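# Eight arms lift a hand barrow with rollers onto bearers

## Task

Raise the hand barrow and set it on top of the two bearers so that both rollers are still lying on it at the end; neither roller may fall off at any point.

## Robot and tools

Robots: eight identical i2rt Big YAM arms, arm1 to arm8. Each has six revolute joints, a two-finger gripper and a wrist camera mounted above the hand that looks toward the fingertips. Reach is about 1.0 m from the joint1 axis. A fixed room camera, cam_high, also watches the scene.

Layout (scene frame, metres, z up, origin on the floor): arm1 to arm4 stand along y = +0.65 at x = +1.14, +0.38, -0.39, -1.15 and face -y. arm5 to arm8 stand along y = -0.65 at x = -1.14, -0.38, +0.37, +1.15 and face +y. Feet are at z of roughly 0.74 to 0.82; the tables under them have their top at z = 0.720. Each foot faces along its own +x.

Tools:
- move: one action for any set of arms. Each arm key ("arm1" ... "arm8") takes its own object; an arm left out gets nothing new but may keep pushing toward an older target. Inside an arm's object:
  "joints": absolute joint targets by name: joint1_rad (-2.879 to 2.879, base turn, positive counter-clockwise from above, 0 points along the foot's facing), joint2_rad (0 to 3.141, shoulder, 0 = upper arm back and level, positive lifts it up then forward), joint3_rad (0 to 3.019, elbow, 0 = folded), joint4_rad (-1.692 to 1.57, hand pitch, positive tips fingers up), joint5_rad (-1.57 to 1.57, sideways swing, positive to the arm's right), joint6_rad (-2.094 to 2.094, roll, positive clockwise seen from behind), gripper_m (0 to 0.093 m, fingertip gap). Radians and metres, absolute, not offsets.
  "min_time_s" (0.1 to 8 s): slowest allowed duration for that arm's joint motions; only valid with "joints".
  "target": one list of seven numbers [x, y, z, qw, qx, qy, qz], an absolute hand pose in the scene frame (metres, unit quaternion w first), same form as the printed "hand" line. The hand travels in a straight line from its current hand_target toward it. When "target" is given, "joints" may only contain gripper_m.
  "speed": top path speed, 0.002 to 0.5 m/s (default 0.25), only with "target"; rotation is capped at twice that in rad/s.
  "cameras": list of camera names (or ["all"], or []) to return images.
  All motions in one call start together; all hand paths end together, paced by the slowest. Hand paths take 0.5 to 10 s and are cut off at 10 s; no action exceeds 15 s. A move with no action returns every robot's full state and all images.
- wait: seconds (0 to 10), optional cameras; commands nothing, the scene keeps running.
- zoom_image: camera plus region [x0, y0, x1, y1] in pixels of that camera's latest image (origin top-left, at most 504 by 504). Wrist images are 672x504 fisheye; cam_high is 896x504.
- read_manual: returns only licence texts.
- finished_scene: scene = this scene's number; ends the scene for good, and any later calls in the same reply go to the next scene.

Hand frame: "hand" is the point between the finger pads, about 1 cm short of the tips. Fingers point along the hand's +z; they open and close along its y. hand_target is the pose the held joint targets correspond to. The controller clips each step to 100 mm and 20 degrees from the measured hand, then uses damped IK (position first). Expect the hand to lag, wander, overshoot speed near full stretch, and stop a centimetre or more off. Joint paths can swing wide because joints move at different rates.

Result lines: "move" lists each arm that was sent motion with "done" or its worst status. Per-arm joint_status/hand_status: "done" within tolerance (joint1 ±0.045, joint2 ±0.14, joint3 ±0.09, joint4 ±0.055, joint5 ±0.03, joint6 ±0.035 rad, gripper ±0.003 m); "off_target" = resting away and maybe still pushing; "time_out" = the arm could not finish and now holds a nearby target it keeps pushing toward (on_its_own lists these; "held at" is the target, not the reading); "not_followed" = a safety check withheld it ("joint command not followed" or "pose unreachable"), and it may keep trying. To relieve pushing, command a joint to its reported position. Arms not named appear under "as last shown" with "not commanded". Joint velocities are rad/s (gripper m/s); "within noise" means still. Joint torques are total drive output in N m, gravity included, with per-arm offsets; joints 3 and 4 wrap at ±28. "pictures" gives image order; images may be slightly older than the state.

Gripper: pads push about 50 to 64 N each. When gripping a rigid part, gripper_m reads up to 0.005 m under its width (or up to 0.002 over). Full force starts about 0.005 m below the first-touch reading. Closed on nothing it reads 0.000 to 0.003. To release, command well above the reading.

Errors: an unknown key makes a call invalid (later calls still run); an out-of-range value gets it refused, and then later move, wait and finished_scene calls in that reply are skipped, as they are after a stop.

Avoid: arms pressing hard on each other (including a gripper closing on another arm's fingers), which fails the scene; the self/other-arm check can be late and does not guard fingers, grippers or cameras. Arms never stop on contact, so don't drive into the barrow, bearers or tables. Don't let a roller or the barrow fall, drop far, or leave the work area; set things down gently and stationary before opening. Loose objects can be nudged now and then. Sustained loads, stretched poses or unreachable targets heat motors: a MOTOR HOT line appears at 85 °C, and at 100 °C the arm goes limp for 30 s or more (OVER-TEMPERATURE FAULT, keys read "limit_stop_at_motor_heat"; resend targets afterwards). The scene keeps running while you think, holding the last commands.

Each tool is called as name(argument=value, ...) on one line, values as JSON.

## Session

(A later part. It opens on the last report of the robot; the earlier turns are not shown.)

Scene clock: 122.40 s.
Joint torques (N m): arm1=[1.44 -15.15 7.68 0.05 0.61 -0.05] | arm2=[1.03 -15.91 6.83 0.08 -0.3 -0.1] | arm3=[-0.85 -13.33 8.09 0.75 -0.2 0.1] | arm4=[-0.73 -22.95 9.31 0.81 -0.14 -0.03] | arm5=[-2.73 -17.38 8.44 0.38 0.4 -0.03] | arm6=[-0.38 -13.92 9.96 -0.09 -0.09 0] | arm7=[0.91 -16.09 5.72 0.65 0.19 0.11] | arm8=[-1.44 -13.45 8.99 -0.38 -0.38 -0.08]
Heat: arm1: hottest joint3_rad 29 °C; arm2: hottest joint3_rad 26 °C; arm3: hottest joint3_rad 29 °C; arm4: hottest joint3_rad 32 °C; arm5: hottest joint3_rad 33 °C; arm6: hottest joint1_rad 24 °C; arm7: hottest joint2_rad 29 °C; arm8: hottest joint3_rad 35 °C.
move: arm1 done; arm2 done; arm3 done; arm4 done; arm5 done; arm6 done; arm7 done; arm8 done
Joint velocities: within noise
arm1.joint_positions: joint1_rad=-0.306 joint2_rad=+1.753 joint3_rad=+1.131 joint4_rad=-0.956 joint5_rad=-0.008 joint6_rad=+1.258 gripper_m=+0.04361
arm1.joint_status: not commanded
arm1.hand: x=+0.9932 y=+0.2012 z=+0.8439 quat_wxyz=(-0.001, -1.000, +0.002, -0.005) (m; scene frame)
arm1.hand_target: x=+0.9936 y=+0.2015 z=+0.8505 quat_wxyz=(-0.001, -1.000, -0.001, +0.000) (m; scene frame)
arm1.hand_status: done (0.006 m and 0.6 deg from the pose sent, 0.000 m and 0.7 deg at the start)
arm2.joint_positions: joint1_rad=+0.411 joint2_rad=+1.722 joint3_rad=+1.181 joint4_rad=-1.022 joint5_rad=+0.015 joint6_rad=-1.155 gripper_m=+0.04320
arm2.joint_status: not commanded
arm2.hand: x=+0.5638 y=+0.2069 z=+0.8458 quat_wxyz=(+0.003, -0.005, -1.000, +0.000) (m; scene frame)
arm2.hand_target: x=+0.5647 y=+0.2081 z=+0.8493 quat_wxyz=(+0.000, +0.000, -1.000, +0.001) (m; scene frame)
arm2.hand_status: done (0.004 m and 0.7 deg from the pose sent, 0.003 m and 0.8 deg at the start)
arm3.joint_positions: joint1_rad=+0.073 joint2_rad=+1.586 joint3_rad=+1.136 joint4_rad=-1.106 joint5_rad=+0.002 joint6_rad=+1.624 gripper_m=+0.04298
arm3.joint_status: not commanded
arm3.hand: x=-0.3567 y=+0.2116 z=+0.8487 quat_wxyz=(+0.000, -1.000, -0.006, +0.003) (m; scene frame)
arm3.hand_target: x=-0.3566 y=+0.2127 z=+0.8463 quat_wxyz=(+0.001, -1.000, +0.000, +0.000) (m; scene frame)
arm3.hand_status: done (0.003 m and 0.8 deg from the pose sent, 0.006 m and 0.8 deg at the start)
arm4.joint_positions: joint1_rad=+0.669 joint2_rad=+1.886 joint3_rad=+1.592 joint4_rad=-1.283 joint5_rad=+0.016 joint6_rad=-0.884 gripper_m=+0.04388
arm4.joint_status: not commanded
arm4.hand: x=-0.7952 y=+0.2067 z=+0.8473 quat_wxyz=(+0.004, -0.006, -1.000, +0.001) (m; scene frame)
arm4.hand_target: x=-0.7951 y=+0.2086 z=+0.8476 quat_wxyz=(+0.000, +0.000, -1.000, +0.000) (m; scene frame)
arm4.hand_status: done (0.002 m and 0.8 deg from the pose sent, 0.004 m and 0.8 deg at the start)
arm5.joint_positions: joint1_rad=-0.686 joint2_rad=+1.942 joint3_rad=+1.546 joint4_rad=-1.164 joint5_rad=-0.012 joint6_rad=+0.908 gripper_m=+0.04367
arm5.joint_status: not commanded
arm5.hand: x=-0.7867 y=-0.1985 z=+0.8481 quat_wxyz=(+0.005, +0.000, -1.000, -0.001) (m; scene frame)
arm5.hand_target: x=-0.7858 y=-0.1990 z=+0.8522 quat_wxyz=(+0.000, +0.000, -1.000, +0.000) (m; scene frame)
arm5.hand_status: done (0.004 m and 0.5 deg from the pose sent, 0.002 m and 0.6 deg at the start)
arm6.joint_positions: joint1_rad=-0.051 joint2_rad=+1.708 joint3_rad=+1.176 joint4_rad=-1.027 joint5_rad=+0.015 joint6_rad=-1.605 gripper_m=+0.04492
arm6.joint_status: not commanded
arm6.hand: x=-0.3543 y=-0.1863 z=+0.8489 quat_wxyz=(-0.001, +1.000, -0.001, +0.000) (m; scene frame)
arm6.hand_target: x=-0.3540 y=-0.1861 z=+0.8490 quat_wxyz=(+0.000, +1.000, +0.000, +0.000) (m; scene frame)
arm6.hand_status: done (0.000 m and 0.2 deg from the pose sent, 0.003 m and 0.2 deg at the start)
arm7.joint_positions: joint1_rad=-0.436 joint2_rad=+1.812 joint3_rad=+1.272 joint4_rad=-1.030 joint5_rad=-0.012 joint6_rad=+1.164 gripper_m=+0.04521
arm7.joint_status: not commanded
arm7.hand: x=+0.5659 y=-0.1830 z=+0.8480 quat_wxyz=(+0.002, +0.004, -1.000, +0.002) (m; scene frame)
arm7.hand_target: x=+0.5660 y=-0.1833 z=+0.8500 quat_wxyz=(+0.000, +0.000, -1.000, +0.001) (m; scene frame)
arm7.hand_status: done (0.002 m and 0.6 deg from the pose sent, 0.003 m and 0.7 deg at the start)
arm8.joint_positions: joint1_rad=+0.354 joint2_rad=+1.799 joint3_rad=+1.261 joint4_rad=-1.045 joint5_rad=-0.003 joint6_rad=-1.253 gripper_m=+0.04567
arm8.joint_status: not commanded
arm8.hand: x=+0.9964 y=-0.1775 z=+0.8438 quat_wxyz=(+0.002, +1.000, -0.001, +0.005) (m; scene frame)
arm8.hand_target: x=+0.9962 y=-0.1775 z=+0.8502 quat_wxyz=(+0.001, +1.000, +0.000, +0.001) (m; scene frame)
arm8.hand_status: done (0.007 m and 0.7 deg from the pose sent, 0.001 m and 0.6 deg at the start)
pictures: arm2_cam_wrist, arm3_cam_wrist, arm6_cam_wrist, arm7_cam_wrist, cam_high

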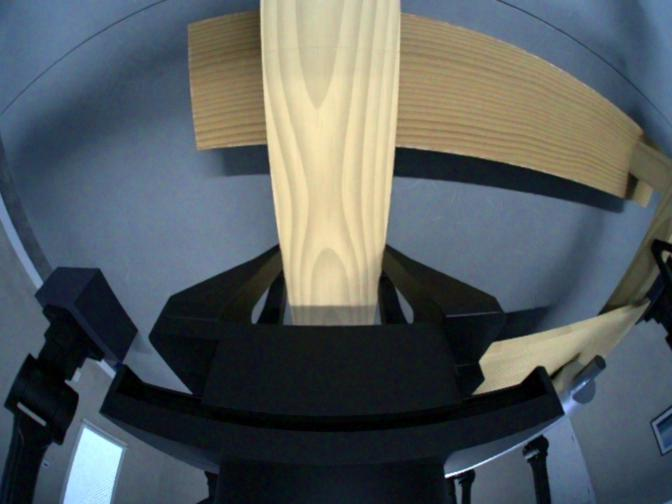

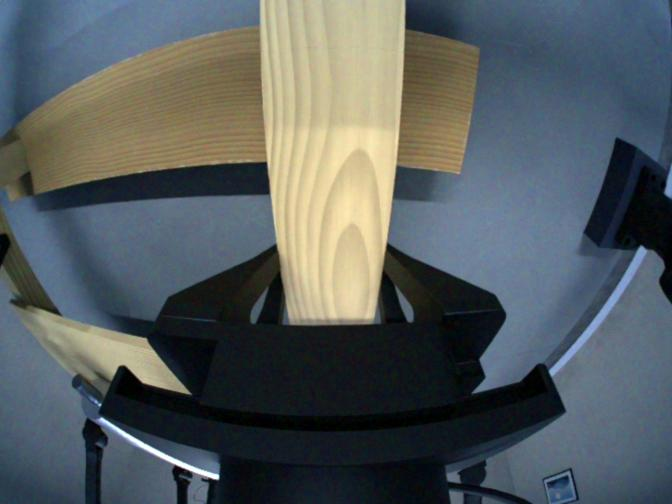

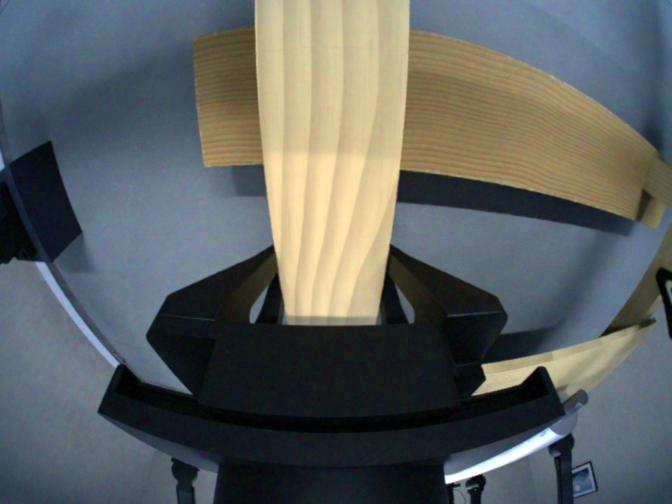

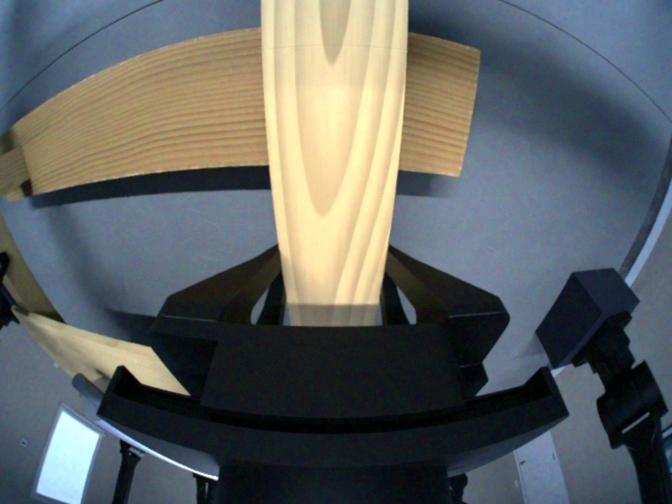

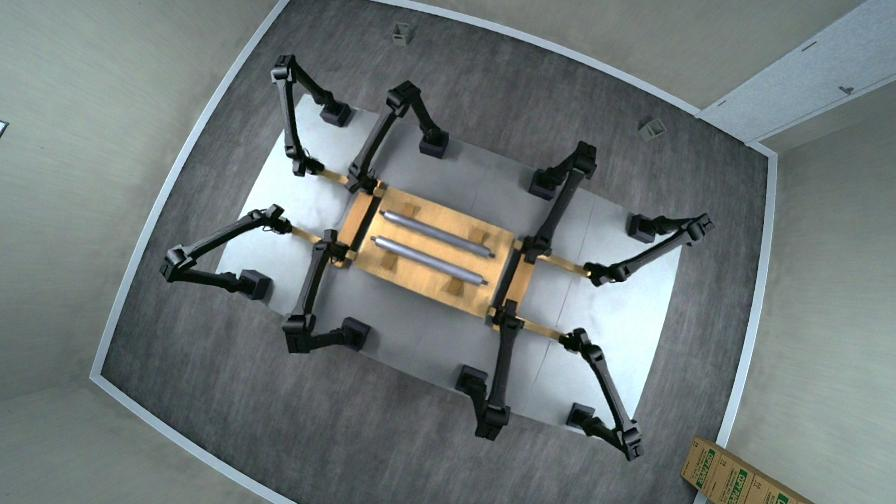

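move(arm1={"target": [0.993, 0.202, 0.837, 0, 1, 0, 0], "speed": 0.02}, arm2={"target": [0.5645, 0.2085, 0.834, 0, 0, 1, 0], "speed": 0.02}, arm3={"target": [-0.3565, 0.2118, 0.831, 0, 1, 0, 0], "speed": 0.02}, arm4={"target": [-0.795, 0.2085, 0.833, 0, 0, 1, 0], "speed": 0.02}, arm5={"target": [-0.786, -0.1992, 0.837, 0, 0, 1, 0], "speed": 0.02}, arm6={"target": [-0.354, -0.186, 0.834, 0, 1, 0, 0], "speed": 0.02}, arm7={"target": [0.566, -0.1828, 0.835, 0, 0, 1, 0], "speed": 0.02}, arm8={"target": [0.996, -0.177, 0.838, 0, 1, 0, 0], "speed": 0.02}, cameras=["cam_high", "arm2_cam_wrist", "arm6_cam_wrist", "arm3_cam_wrist", "arm7_cam_wrist"])

zoom_image(camera="arm2_cam_wrist", region=[540, 60, 672, 320])

zoom_image(camera="arm3_cam_wrist", region=[0, 60, 132, 320])

zoom_image(camera="arm6_cam_wrist", region=[540, 60, 672, 320])

zoom_image(camera="arm7_cam_wrist", region=[0, 60, 132, 320])

Scene clock: 124.43 s.
Joint torques (N m): arm1=[1.44 -13.57 6.98 0.64 0.61 -0.06] | arm2=[0.91 -14.21 5.74 0.84 -0.3 -0.1] | arm3=[-0.79 -11.81 6.71 1.87 -0.19 0.11] | arm4=[-0.79 -21.48 8.18 1.14 0.02 -0.03] | arm5=[-2.67 -16.21 7.42 0.9 0.31 -0.03] | arm6=[-0.44 -12.16 8.58 1.05 -0.1 0] | arm7=[0.97 -14.21 4.88 1.48 0.14 0.11] | arm8=[-1.38 -12.16 7.99 0.38 -0.37 -0.08]
Heat: arm1: hottest joint3_rad 29 °C; arm2: hottest joint3_rad 26 °C; arm3: hottest joint3_rad 28 °C; arm4: hottest joint3_rad 32 °C; arm5: hottest joint3_rad 33 °C; arm6: hottest joint1_rad 24 °C; arm7: hottest joint2_rad 29 °C; arm8: hottest joint3_rad 35 °C.
move: arm1 done; arm2 done; arm3 off_target; arm4 off_target; arm5 done; arm6 off_target; arm7 off_target; arm8 done
Joint velocities: within noise
arm1.joint_positions: joint1_rad=-0.306 joint2_rad=+1.753 joint3_rad=+1.128 joint4_rad=-0.951 joint5_rad=-0.006 joint6_rad=+1.258 gripper_m=+0.04361
arm1.joint_status: not commanded
arm1.hand: x=+0.9931 y=+0.2016 z=+0.8430 quat_wxyz=(-0.002, -1.000, +0.002, -0.004) (m; scene frame)
arm1.hand_target: x=+0.9935 y=+0.2045 z=+0.8372 quat_wxyz=(+0.005, -1.000, +0.000, -0.001) (m; scene frame)
arm1.hand_status: done (0.006 m and 0.6 deg from the pose sent, 0.007 m and 0.6 deg at the start)
arm2.joint_positions: joint1_rad=+0.411 joint2_rad=+1.722 joint3_rad=+1.177 joint4_rad=-1.018 joint5_rad=+0.015 joint6_rad=-1.155 gripper_m=+0.04320
arm2.joint_status: not commanded
arm2.hand: x=+0.5634 y=+0.2077 z=+0.8443 quat_wxyz=(+0.003, -0.005, -1.000, +0.000) (m; scene frame)
arm2.hand_target: x=+0.5632 y=+0.2116 z=+0.8342 quat_wxyz=(+0.002, +0.000, -1.000, -0.006) (m; scene frame)
arm2.hand_status: done (0.010 m and 0.7 deg from the pose sent, 0.012 m and 0.7 deg at the start)
arm3.joint_positions: joint1_rad=+0.073 joint2_rad=+1.586 joint3_rad=+1.132 joint4_rad=-1.101 joint5_rad=+0.001 joint6_rad=+1.626 gripper_m=+0.04298
arm3.joint_status: not commanded
arm3.hand: x=-0.3565 y=+0.2124 z=+0.8471 quat_wxyz=(+0.000, -1.000, -0.005, +0.003) (m; scene frame)
arm3.hand_target: x=-0.3565 y=+0.2149 z=+0.8314 quat_wxyz=(+0.005, -1.000, +0.001, +0.000) (m; scene frame)
arm3.hand_status: off_target (0.016 m and 0.6 deg from the pose sent, 0.018 m and 0.8 deg at the start)
arm4.joint_positions: joint1_rad=+0.669 joint2_rad=+1.879 joint3_rad=+1.582 joint4_rad=-1.269 joint5_rad=+0.011 joint6_rad=-0.884 gripper_m=+0.04388
arm4.joint_status: not commanded
arm4.hand: x=-0.7948 y=+0.2074 z=+0.8467 quat_wxyz=(-0.001, -0.006, -1.000, +0.003) (m; scene frame)
arm4.hand_target: x=-0.7968 y=+0.2109 z=+0.8339 quat_wxyz=(+0.003, +0.000, -1.000, -0.004) (m; scene frame)
arm4.hand_status: off_target (0.014 m and 0.8 deg from the pose sent, 0.014 m and 0.8 deg at the start)
arm5.joint_positions: joint1_rad=-0.686 joint2_rad=+1.941 joint3_rad=+1.540 joint4_rad=-1.157 joint5_rad=-0.009 joint6_rad=+0.910 gripper_m=+0.04367
arm5.joint_status: not commanded
arm5.hand: x=-0.7866 y=-0.1992 z=+0.8468 quat_wxyz=(+0.002, -0.001, -1.000, -0.001) (m; scene frame)
arm5.hand_target: x=-0.7877 y=-0.2015 z=+0.8374 quat_wxyz=(+0.003, -0.001, -1.000, +0.004) (m; scene frame)
arm5.hand_status: done (0.010 m and 0.4 deg from the pose sent, 0.011 m and 0.5 deg at the start)
arm6.joint_positions: joint1_rad=-0.051 joint2_rad=+1.708 joint3_rad=+1.173 joint4_rad=-1.024 joint5_rad=+0.015 joint6_rad=-1.605 gripper_m=+0.04492
arm6.joint_status: not commanded
arm6.hand: x=-0.3543 y=-0.1869 z=+0.8479 quat_wxyz=(-0.001, +1.000, -0.001, +0.000) (m; scene frame)
arm6.hand_target: x=-0.3541 y=-0.1896 z=+0.8341 quat_wxyz=(+0.006, +1.000, +0.000, +0.000) (m; scene frame)
arm6.hand_status: off_target (0.014 m and 0.2 deg from the pose sent, 0.015 m and 0.2 deg at the start)
arm7.joint_positions: joint1_rad=-0.436 joint2_rad=+1.812 joint3_rad=+1.270 joint4_rad=-1.025 joint5_rad=-0.012 joint6_rad=+1.164 gripper_m=+0.04521
arm7.joint_status: not commanded
arm7.hand: x=+0.5661 y=-0.1826 z=+0.8475 quat_wxyz=(+0.002, +0.004, -1.000, +0.000) (m; scene frame)
arm7.hand_target: x=+0.5651 y=-0.1849 z=+0.8357 quat_wxyz=(+0.002, +0.000, -1.000, +0.004) (m; scene frame)
arm7.hand_status: off_target (0.012 m and 0.5 deg from the pose sent, 0.013 m and 0.6 deg at the start)
arm8.joint_positions: joint1_rad=+0.354 joint2_rad=+1.797 joint3_rad=+1.259 joint4_rad=-1.042 joint5_rad=-0.005 joint6_rad=-1.253 gripper_m=+0.04567
arm8.joint_status: not commanded
arm8.hand: x=+0.9961 y=-0.1774 z=+0.8440 quat_wxyz=(+0.000, +1.000, -0.001, +0.004) (m; scene frame)
arm8.hand_target: x=+0.9965 y=-0.1793 z=+0.8391 quat_wxyz=(+0.004, +1.000, +0.000, +0.001) (m; scene frame)
arm8.hand_status: done (0.006 m and 0.5 deg from the pose sent, 0.006 m and 0.7 deg at the start)
pictures: arm2_cam_wrist, arm3_cam_wrist, arm6_cam_wrist, arm7_cam_wrist, cam_high

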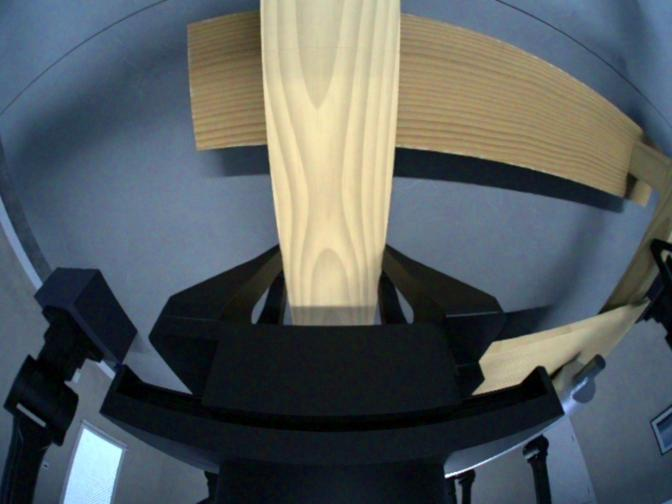

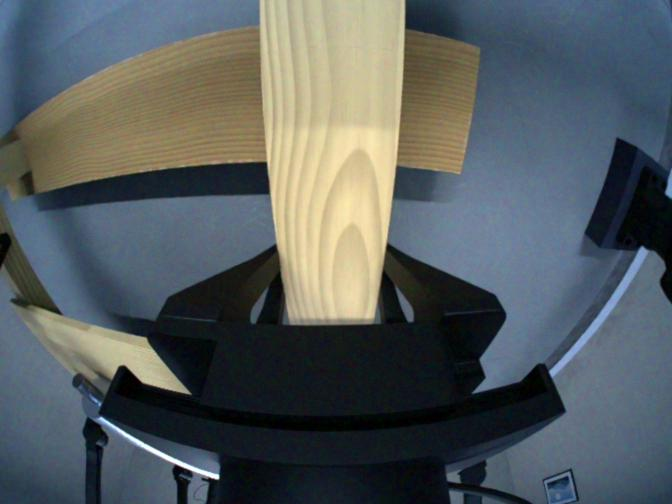

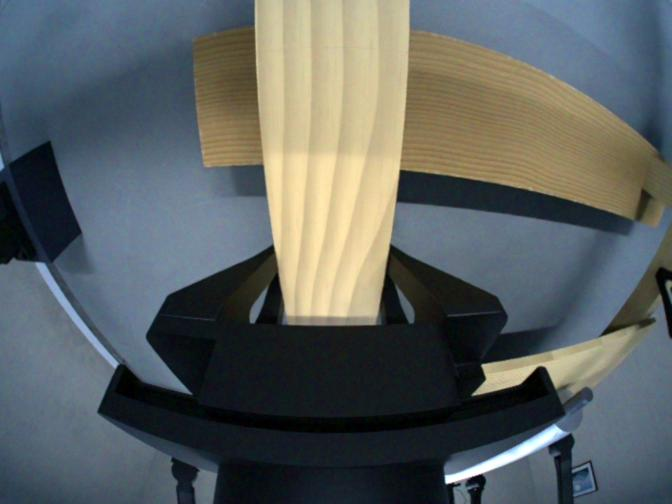

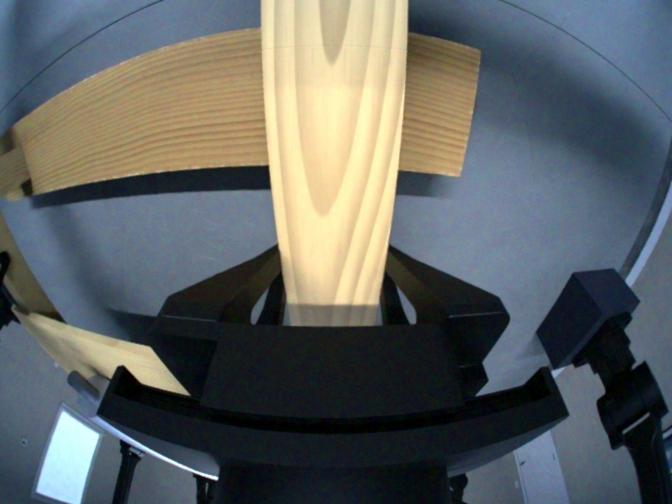

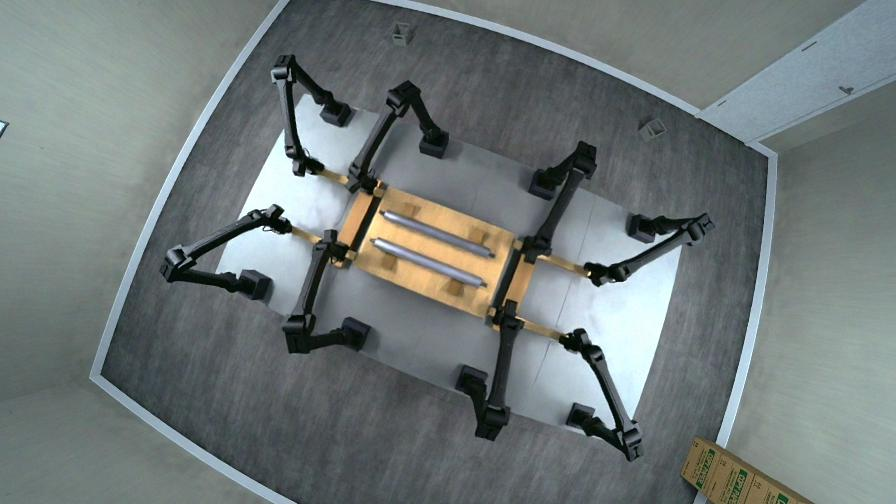

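Scaled by 1.938 from the camera's 672x504 image, which has a finer 960x720 frame.

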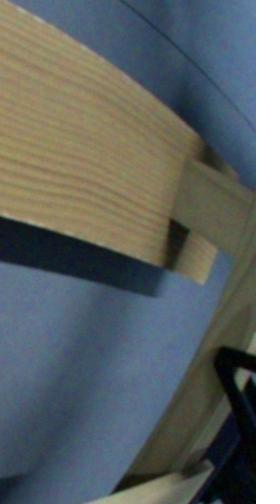

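Scaled by 1.938 from the camera's 672x504 image, which has a finer 960x720 frame.

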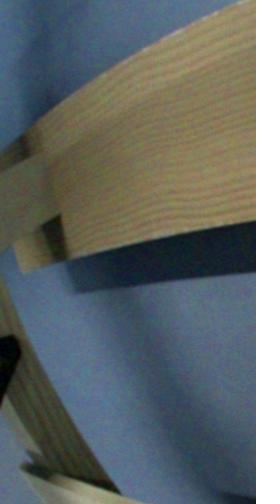

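Scaled by 1.938 from the camera's 672x504 image, which has a finer 960x720 frame.

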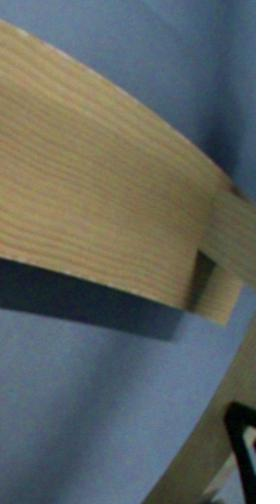

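Scaled by 1.938 from the camera's 672x504 image, which has a finer 960x720 frame.

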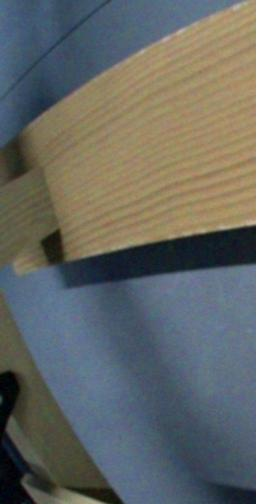

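move(arm1={"target": [0.993, 0.203, 0.817, 0, 1, 0, 0], "speed": 0.03}, arm2={"target": [0.5635, 0.210, 0.814, 0, 0, 1, 0], "speed": 0.03}, arm3={"target": [-0.3565, 0.213, 0.811, 0, 1, 0, 0], "speed": 0.03}, arm4={"target": [-0.795, 0.2095, 0.813, 0, 0, 1, 0], "speed": 0.03}, arm5={"target": [-0.787, -0.2, 0.817, 0, 0, 1, 0], "speed": 0.03}, arm6={"target": [-0.354, -0.188, 0.814, 0, 1, 0, 0], "speed": 0.03}, arm7={"target": [0.566, -0.1838, 0.815, 0, 0, 1, 0], "speed": 0.03}, arm8={"target": [0.996, -0.178, 0.818, 0, 1, 0, 0], "speed": 0.03}, cameras=[])

move(arm1={"joints": {"gripper_m": 0.09}}, arm2={"joints": {"gripper_m": 0.09}}, arm3={"joints": {"gripper_m": 0.09}}, arm4={"joints": {"gripper_m": 0.09}}, arm5={"joints": {"gripper_m": 0.09}}, arm6={"joints": {"gripper_m": 0.09}}, arm7={"joints": {"gripper_m": 0.09}}, arm8={"joints": {"gripper_m": 0.09}}, cameras=["cam_high"])

Scene clock: 126.33 s.
Joint torques (N m): arm1=[1.32 -11.28 5.89 2.15 0.42 -0.07] | arm2=[1.03 -11.46 4.55 2.78 -0.17 -0.14] | arm3=[-0.67 -9.76 5.05 3.58 -0.13 0.1] | arm4=[-0.91 -18.78 7.13 2.15 0.28 0.01] | arm5=[-2.67 -14.1 6.74 1.91 0.07 -0.05] | arm6=[-0.32 -10.11 6.8 3.07 -0.1 -0.02] | arm7=[0.79 -11.63 3.82 3.1 0.05 0.1] | arm8=[-1.32 -9.82 6.46 2.21 -0.2 -0.06]
Heat: arm1: hottest joint3_rad 29 °C; arm2: hottest joint3_rad 26 °C; arm3: hottest joint3_rad 28 °C; arm4: hottest joint3_rad 32 °C; arm5: hottest joint3_rad 33 °C; arm6: hottest joint1_rad 24 °C; arm7: hottest joint2_rad 29 °C; arm8: hottest joint3_rad 35 °C.
move: arm1 off_target; arm2 off_target; arm3 off_target; arm4 off_target; arm5 off_target; arm6 off_target; arm7 off_target; arm8 off_target
Joint velocities: within noise
arm1.joint_positions: joint1_rad=-0.304 joint2_rad=+1.750 joint3_rad=+1.120 joint4_rad=-0.939 joint5_rad=-0.005 joint6_rad=+1.261 gripper_m=+0.04361
arm1.joint_status: not commanded
arm1.hand: x=+0.9936 y=+0.2016 z=+0.8420 quat_wxyz=(-0.005, -1.000, +0.003, -0.002) (m; scene frame)
arm1.hand_target: x=+0.9943 y=+0.2042 z=+0.8188 quat_wxyz=(+0.001, -1.000, +0.001, -0.001) (m; scene frame)
arm1.hand_status: off_target (0.025 m and 0.7 deg from the pose sent, 0.026 m and 0.6 deg at the start)
arm2.joint_positions: joint1_rad=+0.408 joint2_rad=+1.714 joint3_rad=+1.163 joint4_rad=-0.996 joint5_rad=+0.006 joint6_rad=-1.157 gripper_m=+0.04320
arm2.joint_status: not commanded
arm2.hand: x=+0.5635 y=+0.2080 z=+0.8432 quat_wxyz=(-0.005, -0.006, -1.000, +0.005) (m; scene frame)
arm2.hand_target: x=+0.5634 y=+0.2119 z=+0.8159 quat_wxyz=(-0.003, +0.000, -1.000, -0.001) (m; scene frame)
arm2.hand_status: off_target (0.029 m and 1.1 deg from the pose sent, 0.030 m and 0.7 deg at the start)
arm3.joint_positions: joint1_rad=+0.073 joint2_rad=+1.578 joint3_rad=+1.119 joint4_rad=-1.083 joint5_rad=-0.001 joint6_rad=+1.626 gripper_m=+0.04298
arm3.joint_status: not commanded
arm3.hand: x=-0.3562 y=+0.2127 z=+0.8461 quat_wxyz=(-0.007, -1.000, -0.005, +0.002) (m; scene frame)
arm3.hand_target: x=-0.3564 y=+0.2156 z=+0.8135 quat_wxyz=(+0.001, -1.000, +0.000, -0.001) (m; scene frame)
arm3.hand_status: off_target (0.035 m and 1.0 deg from the pose sent, 0.036 m and 0.6 deg at the start)
arm4.joint_positions: joint1_rad=+0.664 joint2_rad=+1.867 joint3_rad=+1.560 joint4_rad=-1.238 joint5_rad=-0.003 joint6_rad=-0.886 gripper_m=+0.04388
arm4.joint_status: not commanded
arm4.hand: x=-0.7949 y=+0.2072 z=+0.8456 quat_wxyz=(-0.013, -0.008, -1.000, +0.007) (m; scene frame)
arm4.hand_target: x=-0.7970 y=+0.2100 z=+0.8143 quat_wxyz=(-0.003, -0.002, -1.000, -0.003) (m; scene frame)
arm4.hand_status: off_target (0.033 m and 1.9 deg from the pose sent, 0.034 m and 0.8 deg at the start)
arm5.joint_positions: joint1_rad=-0.682 joint2_rad=+1.928 joint3_rad=+1.519 joint4_rad=-1.126 joint5_rad=+0.005 joint6_rad=+0.913 gripper_m=+0.04367
arm5.joint_status: not commanded
arm5.hand: x=-0.7869 y=-0.1991 z=+0.8461 quat_wxyz=(-0.010, +0.000, -1.000, -0.006) (m; scene frame)
arm5.hand_target: x=-0.7890 y=-0.2004 z=+0.8182 quat_wxyz=(-0.003, +0.001, -1.000, +0.002) (m; scene frame)
arm5.hand_status: off_target (0.029 m and 1.3 deg from the pose sent, 0.030 m and 0.4 deg at the start)
arm6.joint_positions: joint1_rad=-0.051 joint2_rad=+1.704 joint3_rad=+1.164 joint4_rad=-1.010 joint5_rad=+0.013 joint6_rad=-1.605 gripper_m=+0.04492
arm6.joint_status: not commanded
arm6.hand: x=-0.3546 y=-0.1872 z=+0.8470 quat_wxyz=(-0.006, +1.000, -0.002, +0.000) (m; scene frame)
arm6.hand_target: x=-0.3544 y=-0.1904 z=+0.8160 quat_wxyz=(+0.001, +1.000, +0.000, -0.001) (m; scene frame)
arm6.hand_status: off_target (0.033 m and 0.7 deg from the pose sent, 0.034 m and 0.2 deg at the start)
arm7.joint_positions: joint1_rad=-0.436 joint2_rad=+1.807 joint3_rad=+1.259 joint4_rad=-1.010 joint5_rad=-0.009 joint6_rad=+1.167 gripper_m=+0.04521
arm7.joint_status: not commanded
arm7.hand: x=+0.5664 y=-0.1833 z=+0.8462 quat_wxyz=(-0.001, +0.002, -1.000, -0.003) (m; scene frame)
arm7.hand_target: x=+0.5658 y=-0.1863 z=+0.8163 quat_wxyz=(+0.000, -0.001, -1.000, +0.001) (m; scene frame)
arm7.hand_status: off_target (0.031 m and 0.5 deg from the pose sent, 0.032 m and 0.5 deg at the start)
arm8.joint_positions: joint1_rad=+0.352 joint2_rad=+1.793 joint3_rad=+1.250 joint4_rad=-1.027 joint5_rad=-0.008 joint6_rad=-1.253 gripper_m=+0.04567
arm8.joint_status: not commanded
arm8.hand: x=+0.9962 y=-0.1772 z=+0.8432 quat_wxyz=(-0.004, +1.000, -0.002, +0.001) (m; scene frame)
arm8.hand_target: x=+0.9972 y=-0.1788 z=+0.8191 quat_wxyz=(+0.000, +1.000, -0.001, +0.000) (m; scene frame)
arm8.hand_status: off_target (0.025 m and 0.6 deg from the pose sent, 0.026 m and 0.5 deg at the start)
pictures: none
No camera images: "cameras" was empty.

Scene clock: 127.20 s.
Joint torques (N m): arm1=[1.14 -13.68 7.17 0.83 0.33 -0.07] | arm2=[1.2 -13.92 6.41 0.72 -0.17 -0.1] | arm3=[-0.73 -12.98 7.39 1.1 -0.05 0.09] | arm4=[-1.03 -21.89 9.33 1.16 0.23 -0.02] | arm5=[-2.32 -15.03 8.14 1.01 0.09 -0.05] | arm6=[-0.44 -12.86 8.47 0.58 -0.09 -0.01] | arm7=[0.85 -15.79 5.97 1.13 0.06 0.09] | arm8=[-1.38 -12.75 9.26 0.55 -0.14 -0.07]
Heat: arm1: hottest joint3_rad 29 °C; arm2: hottest joint3_rad 26 °C; arm3: hottest joint3_rad 28 °C; arm4: hottest joint3_rad 32 °C; arm5: hottest joint3_rad 33 °C; arm6: hottest joint1_rad 24 °C; arm7: hottest joint2_rad 29 °C; arm8: hottest joint3_rad 35 °C.
move: arm1 done; arm2 done; arm3 done; arm4 done; arm5 done; arm6 done; arm7 done; arm8 done
Joint velocities: within noise
arm1.joint_positions: joint1_rad=-0.302 joint2_rad=+1.782 joint3_rad=+1.099 joint4_rad=-0.899 joint5_rad=-0.002 joint6_rad=+1.263 gripper_m=+0.08995
arm1.joint_status: all done
arm1.hand: x=+0.9951 y=+0.2056 z=+0.8212 quat_wxyz=(+0.002, -1.000, +0.003, -0.003) (m; scene frame)
arm1.hand_target: x=+0.9948 y=+0.2037 z=+0.8183 quat_wxyz=(+0.000, -1.000, +0.001, +0.000) (m; scene frame)
arm1.hand_status: not commanded
arm2.joint_positions: joint1_rad=+0.410 joint2_rad=+1.742 joint3_rad=+1.137 joint4_rad=-0.952 joint5_rad=+0.012 joint6_rad=-1.157 gripper_m=+0.08991
arm2.joint_status: all done
arm2.hand: x=+0.5619 y=+0.2113 z=+0.8226 quat_wxyz=(+0.000, -0.005, -1.000, +0.002) (m; scene frame)
arm2.hand_target: x=+0.5630 y=+0.2122 z=+0.8150 quat_wxyz=(+0.000, +0.001, -1.000, -0.001) (m; scene frame)
arm2.hand_status: not commanded
arm3.joint_positions: joint1_rad=+0.080 joint2_rad=+1.618 joint3_rad=+1.087 joint4_rad=-1.023 joint5_rad=-0.008 joint6_rad=+1.624 gripper_m=+0.08991
arm3.joint_status: all done
arm3.hand: x=-0.3518 y=+0.2145 z=+0.8187 quat_wxyz=(-0.001, -1.000, -0.010, -0.002) (m; scene frame)
arm3.hand_target: x=-0.3522 y=+0.2159 z=+0.8133 quat_wxyz=(+0.001, -1.000, -0.004, -0.004) (m; scene frame)
arm3.hand_status: not commanded
arm4.joint_positions: joint1_rad=+0.663 joint2_rad=+1.893 joint3_rad=+1.531 joint4_rad=-1.212 joint5_rad=+0.006 joint6_rad=-0.890 gripper_m=+0.08992
arm4.joint_status: all done
arm4.hand: x=-0.7999 y=+0.2099 z=+0.8209 quat_wxyz=(+0.000, -0.006, -1.000, -0.002) (m; scene frame)
arm4.hand_target: x=-0.7988 y=+0.2086 z=+0.8140 quat_wxyz=(+0.000, -0.001, -1.000, +0.000) (m; scene frame)
arm4.hand_status: not commanded
arm5.joint_positions: joint1_rad=-0.680 joint2_rad=+1.942 joint3_rad=+1.500 joint4_rad=-1.101 joint5_rad=-0.003 joint6_rad=+0.913 gripper_m=+0.08992
arm5.joint_status: all done
arm5.hand: x=-0.7902 y=-0.1999 z=+0.8322 quat_wxyz=(-0.004, +0.000, -1.000, -0.005) (m; scene frame)
arm5.hand_target: x=-0.7906 y=-0.1990 z=+0.8176 quat_wxyz=(+0.000, +0.002, -1.000, +0.000) (m; scene frame)
arm5.hand_status: not commanded
arm6.joint_positions: joint1_rad=-0.051 joint2_rad=+1.733 joint3_rad=+1.141 joint4_rad=-0.953 joint5_rad=+0.013 joint6_rad=-1.603 gripper_m=+0.08995
arm6.joint_status: all done
arm6.hand: x=-0.3548 y=-0.1863 z=+0.8266 quat_wxyz=(-0.008, +1.000, -0.002, +0.000) (m; scene frame)
arm6.hand_target: x=-0.3544 y=-0.1902 z=+0.8163 quat_wxyz=(+0.000, +1.000, -0.001, -0.001) (m; scene frame)
arm6.hand_status: not commanded
arm7.joint_positions: joint1_rad=-0.436 joint2_rad=+1.853 joint3_rad=+1.223 joint4_rad=-0.961 joint5_rad=-0.011 joint6_rad=+1.167 gripper_m=+0.08989
arm7.joint_status: all done
arm7.hand: x=+0.5625 y=-0.1926 z=+0.8125 quat_wxyz=(+0.006, +0.002, -1.000, +0.012) (m; scene frame)
arm7.hand_target: x=+0.5656 y=-0.1863 z=+0.8158 quat_wxyz=(+0.001, -0.001, -1.000, +0.001) (m; scene frame)
arm7.hand_status: not commanded
arm8.joint_positions: joint1_rad=+0.354 joint2_rad=+1.830 joint3_rad=+1.213 joint4_rad=-0.988 joint5_rad=-0.009 joint6_rad=-1.253 gripper_m=+0.08990
arm8.joint_status: all done
arm8.hand: x=+0.9990 y=-0.1879 z=+0.8140 quat_wxyz=(+0.013, +1.000, -0.002, +0.006) (m; scene frame)
arm8.hand_target: x=+0.9966 y=-0.1793 z=+0.8188 quat_wxyz=(+0.000, +1.000, +0.000, +0.001) (m; scene frame)
arm8.hand_status: not commanded
pictures: cam_high

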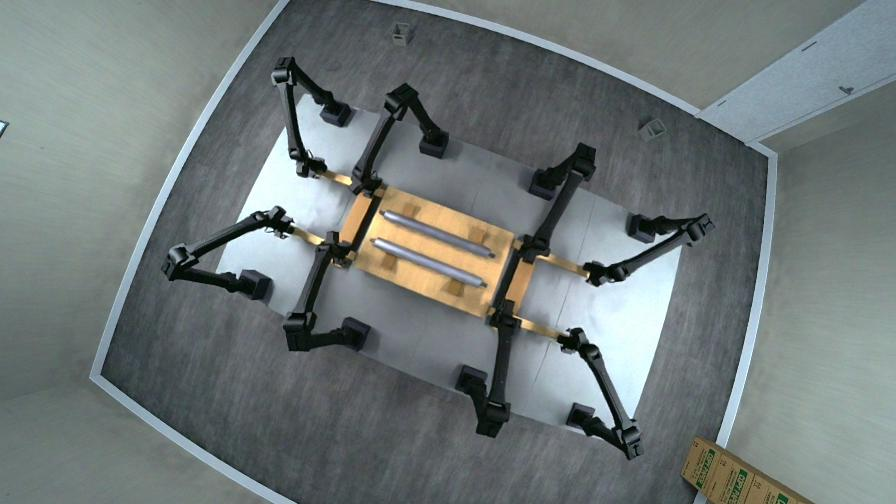

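move(arm1={"target": [0.995, 0.204, 0.96, 0, 1, 0, 0], "speed": 0.1}, arm2={"target": [0.563, 0.212, 0.96, 0, 0, 1, 0], "speed": 0.1}, arm3={"target": [-0.354, 0.215, 0.96, 0, 1, 0, 0], "speed": 0.1}, arm4={"target": [-0.798, 0.209, 0.96, 0, 0, 1, 0], "speed": 0.1}, arm5={"target": [-0.789, -0.2, 0.96, 0, 0, 1, 0], "speed": 0.1}, arm6={"target": [-0.354, -0.188, 0.96, 0, 1, 0, 0], "speed": 0.1}, arm7={"target": [0.564, -0.189, 0.96, 0, 0, 1, 0], "speed": 0.1}, arm8={"target": [0.998, -0.183, 0.96, 0, 1, 0, 0], "speed": 0.1}, cameras=["cam_high", "arm2_cam_wrist", "arm6_cam_wrist"])

Scene clock: 130.23 s.
Joint torques (N m): arm1=[1.38 -13.86 12.12 0.09 0.32 -0.07] | arm2=[0.97 -14.86 11.19 -0.34 -0.14 -0.07] | arm3=[-1.03 -13.04 14.09 0.01 0.25 0.15] | arm4=[-0.73 -22.42 15.2 -0.13 0.25 0.04] | arm5=[-2.9 -16.91 12.08 -0.01 0.08 -0.05] | arm6=[0.03 -13.63 15.75 -0.46 -0.03 0.01] | arm7=[0.67 -16.38 10.09 -0.02 0.08 0.05] | arm8=[-1.61 -13.51 14 -0.46 -0.16 -0.11]
Heat: arm1: hottest joint3_rad 29 °C; arm2: hottest joint3_rad 26 °C; arm3: hottest joint3_rad 28 °C; arm4: hottest joint3_rad 32 °C; arm5: hottest joint3_rad 33 °C; arm6: hottest joint1_rad 24 °C; arm7: hottest joint2_rad 29 °C; arm8: hottest joint3_rad 35 °C.
move: arm1 off_target; arm2 off_target; arm3 off_target; arm4 off_target; arm5 off_target; arm6 off_target; arm7 off_target; arm8 off_target
Joint velocities: within noise
arm1.joint_positions: joint1_rad=-0.299 joint2_rad=+1.615 joint3_rad=+1.231 joint4_rad=-1.241 joint5_rad=-0.002 joint6_rad=+1.263 gripper_m=+0.08996
arm1.joint_status: not commanded
arm1.hand: x=+1.0006 y=+0.2193 z=+0.9388 quat_wxyz=(+0.022, -1.000, +0.001, -0.009) (m; scene frame)
arm1.hand_target: x=+0.9964 y=+0.2036 z=+0.9594 quat_wxyz=(+0.001, -1.000, -0.001, +0.000) (m; scene frame)
arm1.hand_status: off_target (0.027 m and 2.8 deg from the pose sent, 0.139 m and 0.5 deg at the start)
arm2.joint_positions: joint1_rad=+0.408 joint2_rad=+1.604 joint3_rad=+1.292 joint4_rad=-1.297 joint5_rad=+0.012 joint6_rad=-1.157 gripper_m=+0.08992
arm2.joint_status: not commanded
arm2.hand: x=+0.5549 y=+0.2230 z=+0.9375 quat_wxyz=(+0.010, -0.006, -1.000, -0.022) (m; scene frame)
arm2.hand_target: x=+0.5628 y=+0.2106 z=+0.9601 quat_wxyz=(+0.000, -0.001, -1.000, +0.001) (m; scene frame)
arm2.hand_status: off_target (0.026 m and 2.8 deg from the pose sent, 0.137 m and 0.7 deg at the start)
arm3.joint_positions: joint1_rad=+0.082 joint2_rad=+1.492 joint3_rad=+1.270 joint4_rad=-1.384 joint5_rad=-0.008 joint6_rad=+1.624 gripper_m=+0.08993
arm3.joint_status: not commanded
arm3.hand: x=-0.3517 y=+0.2303 z=+0.9360 quat_wxyz=(+0.025, -1.000, -0.010, +0.000) (m; scene frame)
arm3.hand_target: x=-0.3533 y=+0.2146 z=+0.9592 quat_wxyz=(+0.000, -1.000, -0.001, +0.000) (m; scene frame)
arm3.hand_status: off_target (0.029 m and 3.1 deg from the pose sent, 0.141 m and 1.1 deg at the start)
arm4.joint_positions: joint1_rad=+0.663 joint2_rad=+1.832 joint3_rad=+1.749 joint4_rad=-1.538 joint5_rad=+0.006 joint6_rad=-0.890 gripper_m=+0.08994
arm4.joint_status: not commanded
arm4.hand: x=-0.8064 y=+0.2165 z=+0.9355 quat_wxyz=(+0.014, -0.006, -1.000, -0.020) (m; scene frame)
arm4.hand_target: x=-0.7980 y=+0.2089 z=+0.9594 quat_wxyz=(+0.000, +0.000, -1.000, +0.000) (m; scene frame)
arm4.hand_status: off_target (0.027 m and 2.8 deg from the pose sent, 0.139 m and 0.7 deg at the start)
arm5.joint_positions: joint1_rad=-0.680 joint2_rad=+1.858 joint3_rad=+1.672 joint4_rad=-1.407 joint5_rad=-0.003 joint6_rad=+0.913 gripper_m=+0.08993
arm5.joint_status: not commanded
arm5.hand: x=-0.7959 y=-0.2067 z=+0.9408 quat_wxyz=(+0.011, +0.000, -1.000, +0.014) (m; scene frame)
arm5.hand_target: x=-0.7889 y=-0.1998 z=+0.9598 quat_wxyz=(+0.000, +0.000, -1.000, +0.000) (m; scene frame)
arm5.hand_status: off_target (0.021 m and 2.1 deg from the pose sent, 0.128 m and 0.7 deg at the start)
arm6.joint_positions: joint1_rad=-0.051 joint2_rad=+1.596 joint3_rad=+1.288 joint4_rad=-1.303 joint5_rad=+0.013 joint6_rad=-1.603 gripper_m=+0.08997
arm6.joint_status: not commanded
arm6.hand: x=-0.3539 y=-0.2052 z=+0.9383 quat_wxyz=(+0.025, +1.000, -0.002, -0.001) (m; scene frame)
arm6.hand_target: x=-0.3540 y=-0.1878 z=+0.9600 quat_wxyz=(+0.000, +1.000, +0.000, +0.000) (m; scene frame)
arm6.hand_status: off_target (0.028 m and 2.9 deg from the pose sent, 0.133 m and 1.0 deg at the start)
arm7.joint_positions: joint1_rad=-0.436 joint2_rad=+1.699 joint3_rad=+1.353 joint4_rad=-1.280 joint5_rad=-0.011 joint6_rad=+1.167 gripper_m=+0.08991
arm7.joint_status: not commanded
arm7.hand: x=+0.5568 y=-0.2032 z=+0.9311 quat_wxyz=(+0.013, +0.002, -1.000, +0.028) (m; scene frame)
arm7.hand_target: x=+0.5641 y=-0.1888 z=+0.9600 quat_wxyz=(+0.000, +0.000, -1.000, +0.000) (m; scene frame)
arm7.hand_status: off_target (0.033 m and 3.5 deg from the pose sent, 0.148 m and 1.6 deg at the start)
arm8.joint_positions: joint1_rad=+0.355 joint2_rad=+1.688 joint3_rad=+1.356 joint4_rad=-1.309 joint5_rad=-0.009 joint6_rad=-1.253 gripper_m=+0.08992
arm8.joint_status: not commanded
arm8.hand: x=+1.0004 y=-0.1991 z=+0.9299 quat_wxyz=(+0.030, +0.999, -0.001, +0.011) (m; scene frame)
arm8.hand_target: x=+0.9973 y=-0.1834 z=+0.9588 quat_wxyz=(+0.001, +1.000, +0.001, +0.000) (m; scene frame)
arm8.hand_status: off_target (0.034 m and 3.7 deg from the pose sent, 0.146 m and 1.6 deg at the start)
pictures: arm2_cam_wrist, arm6_cam_wrist, cam_high

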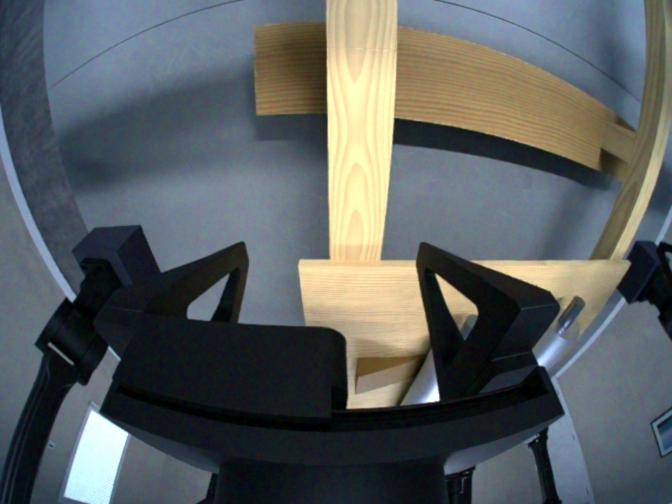

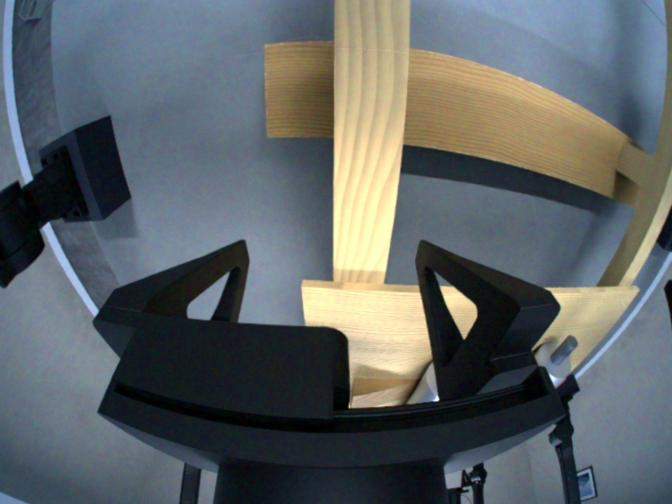

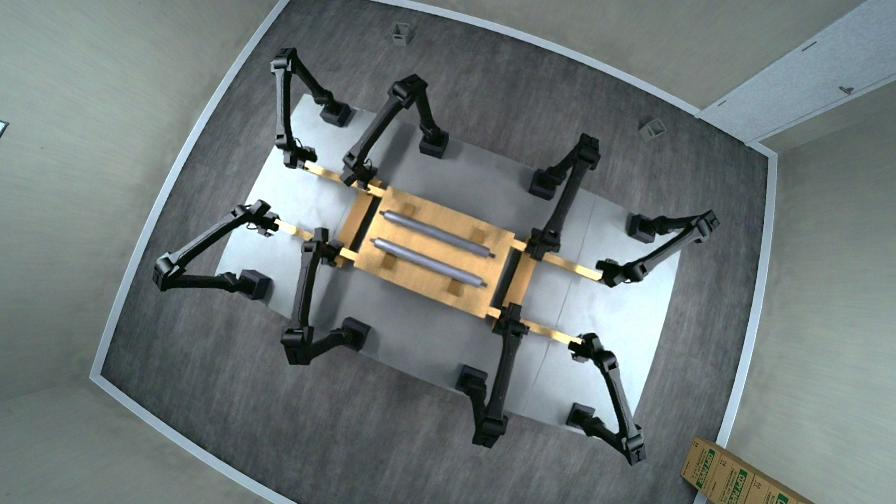

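finished_scene(scene=1)

The scene is finished: the task was done.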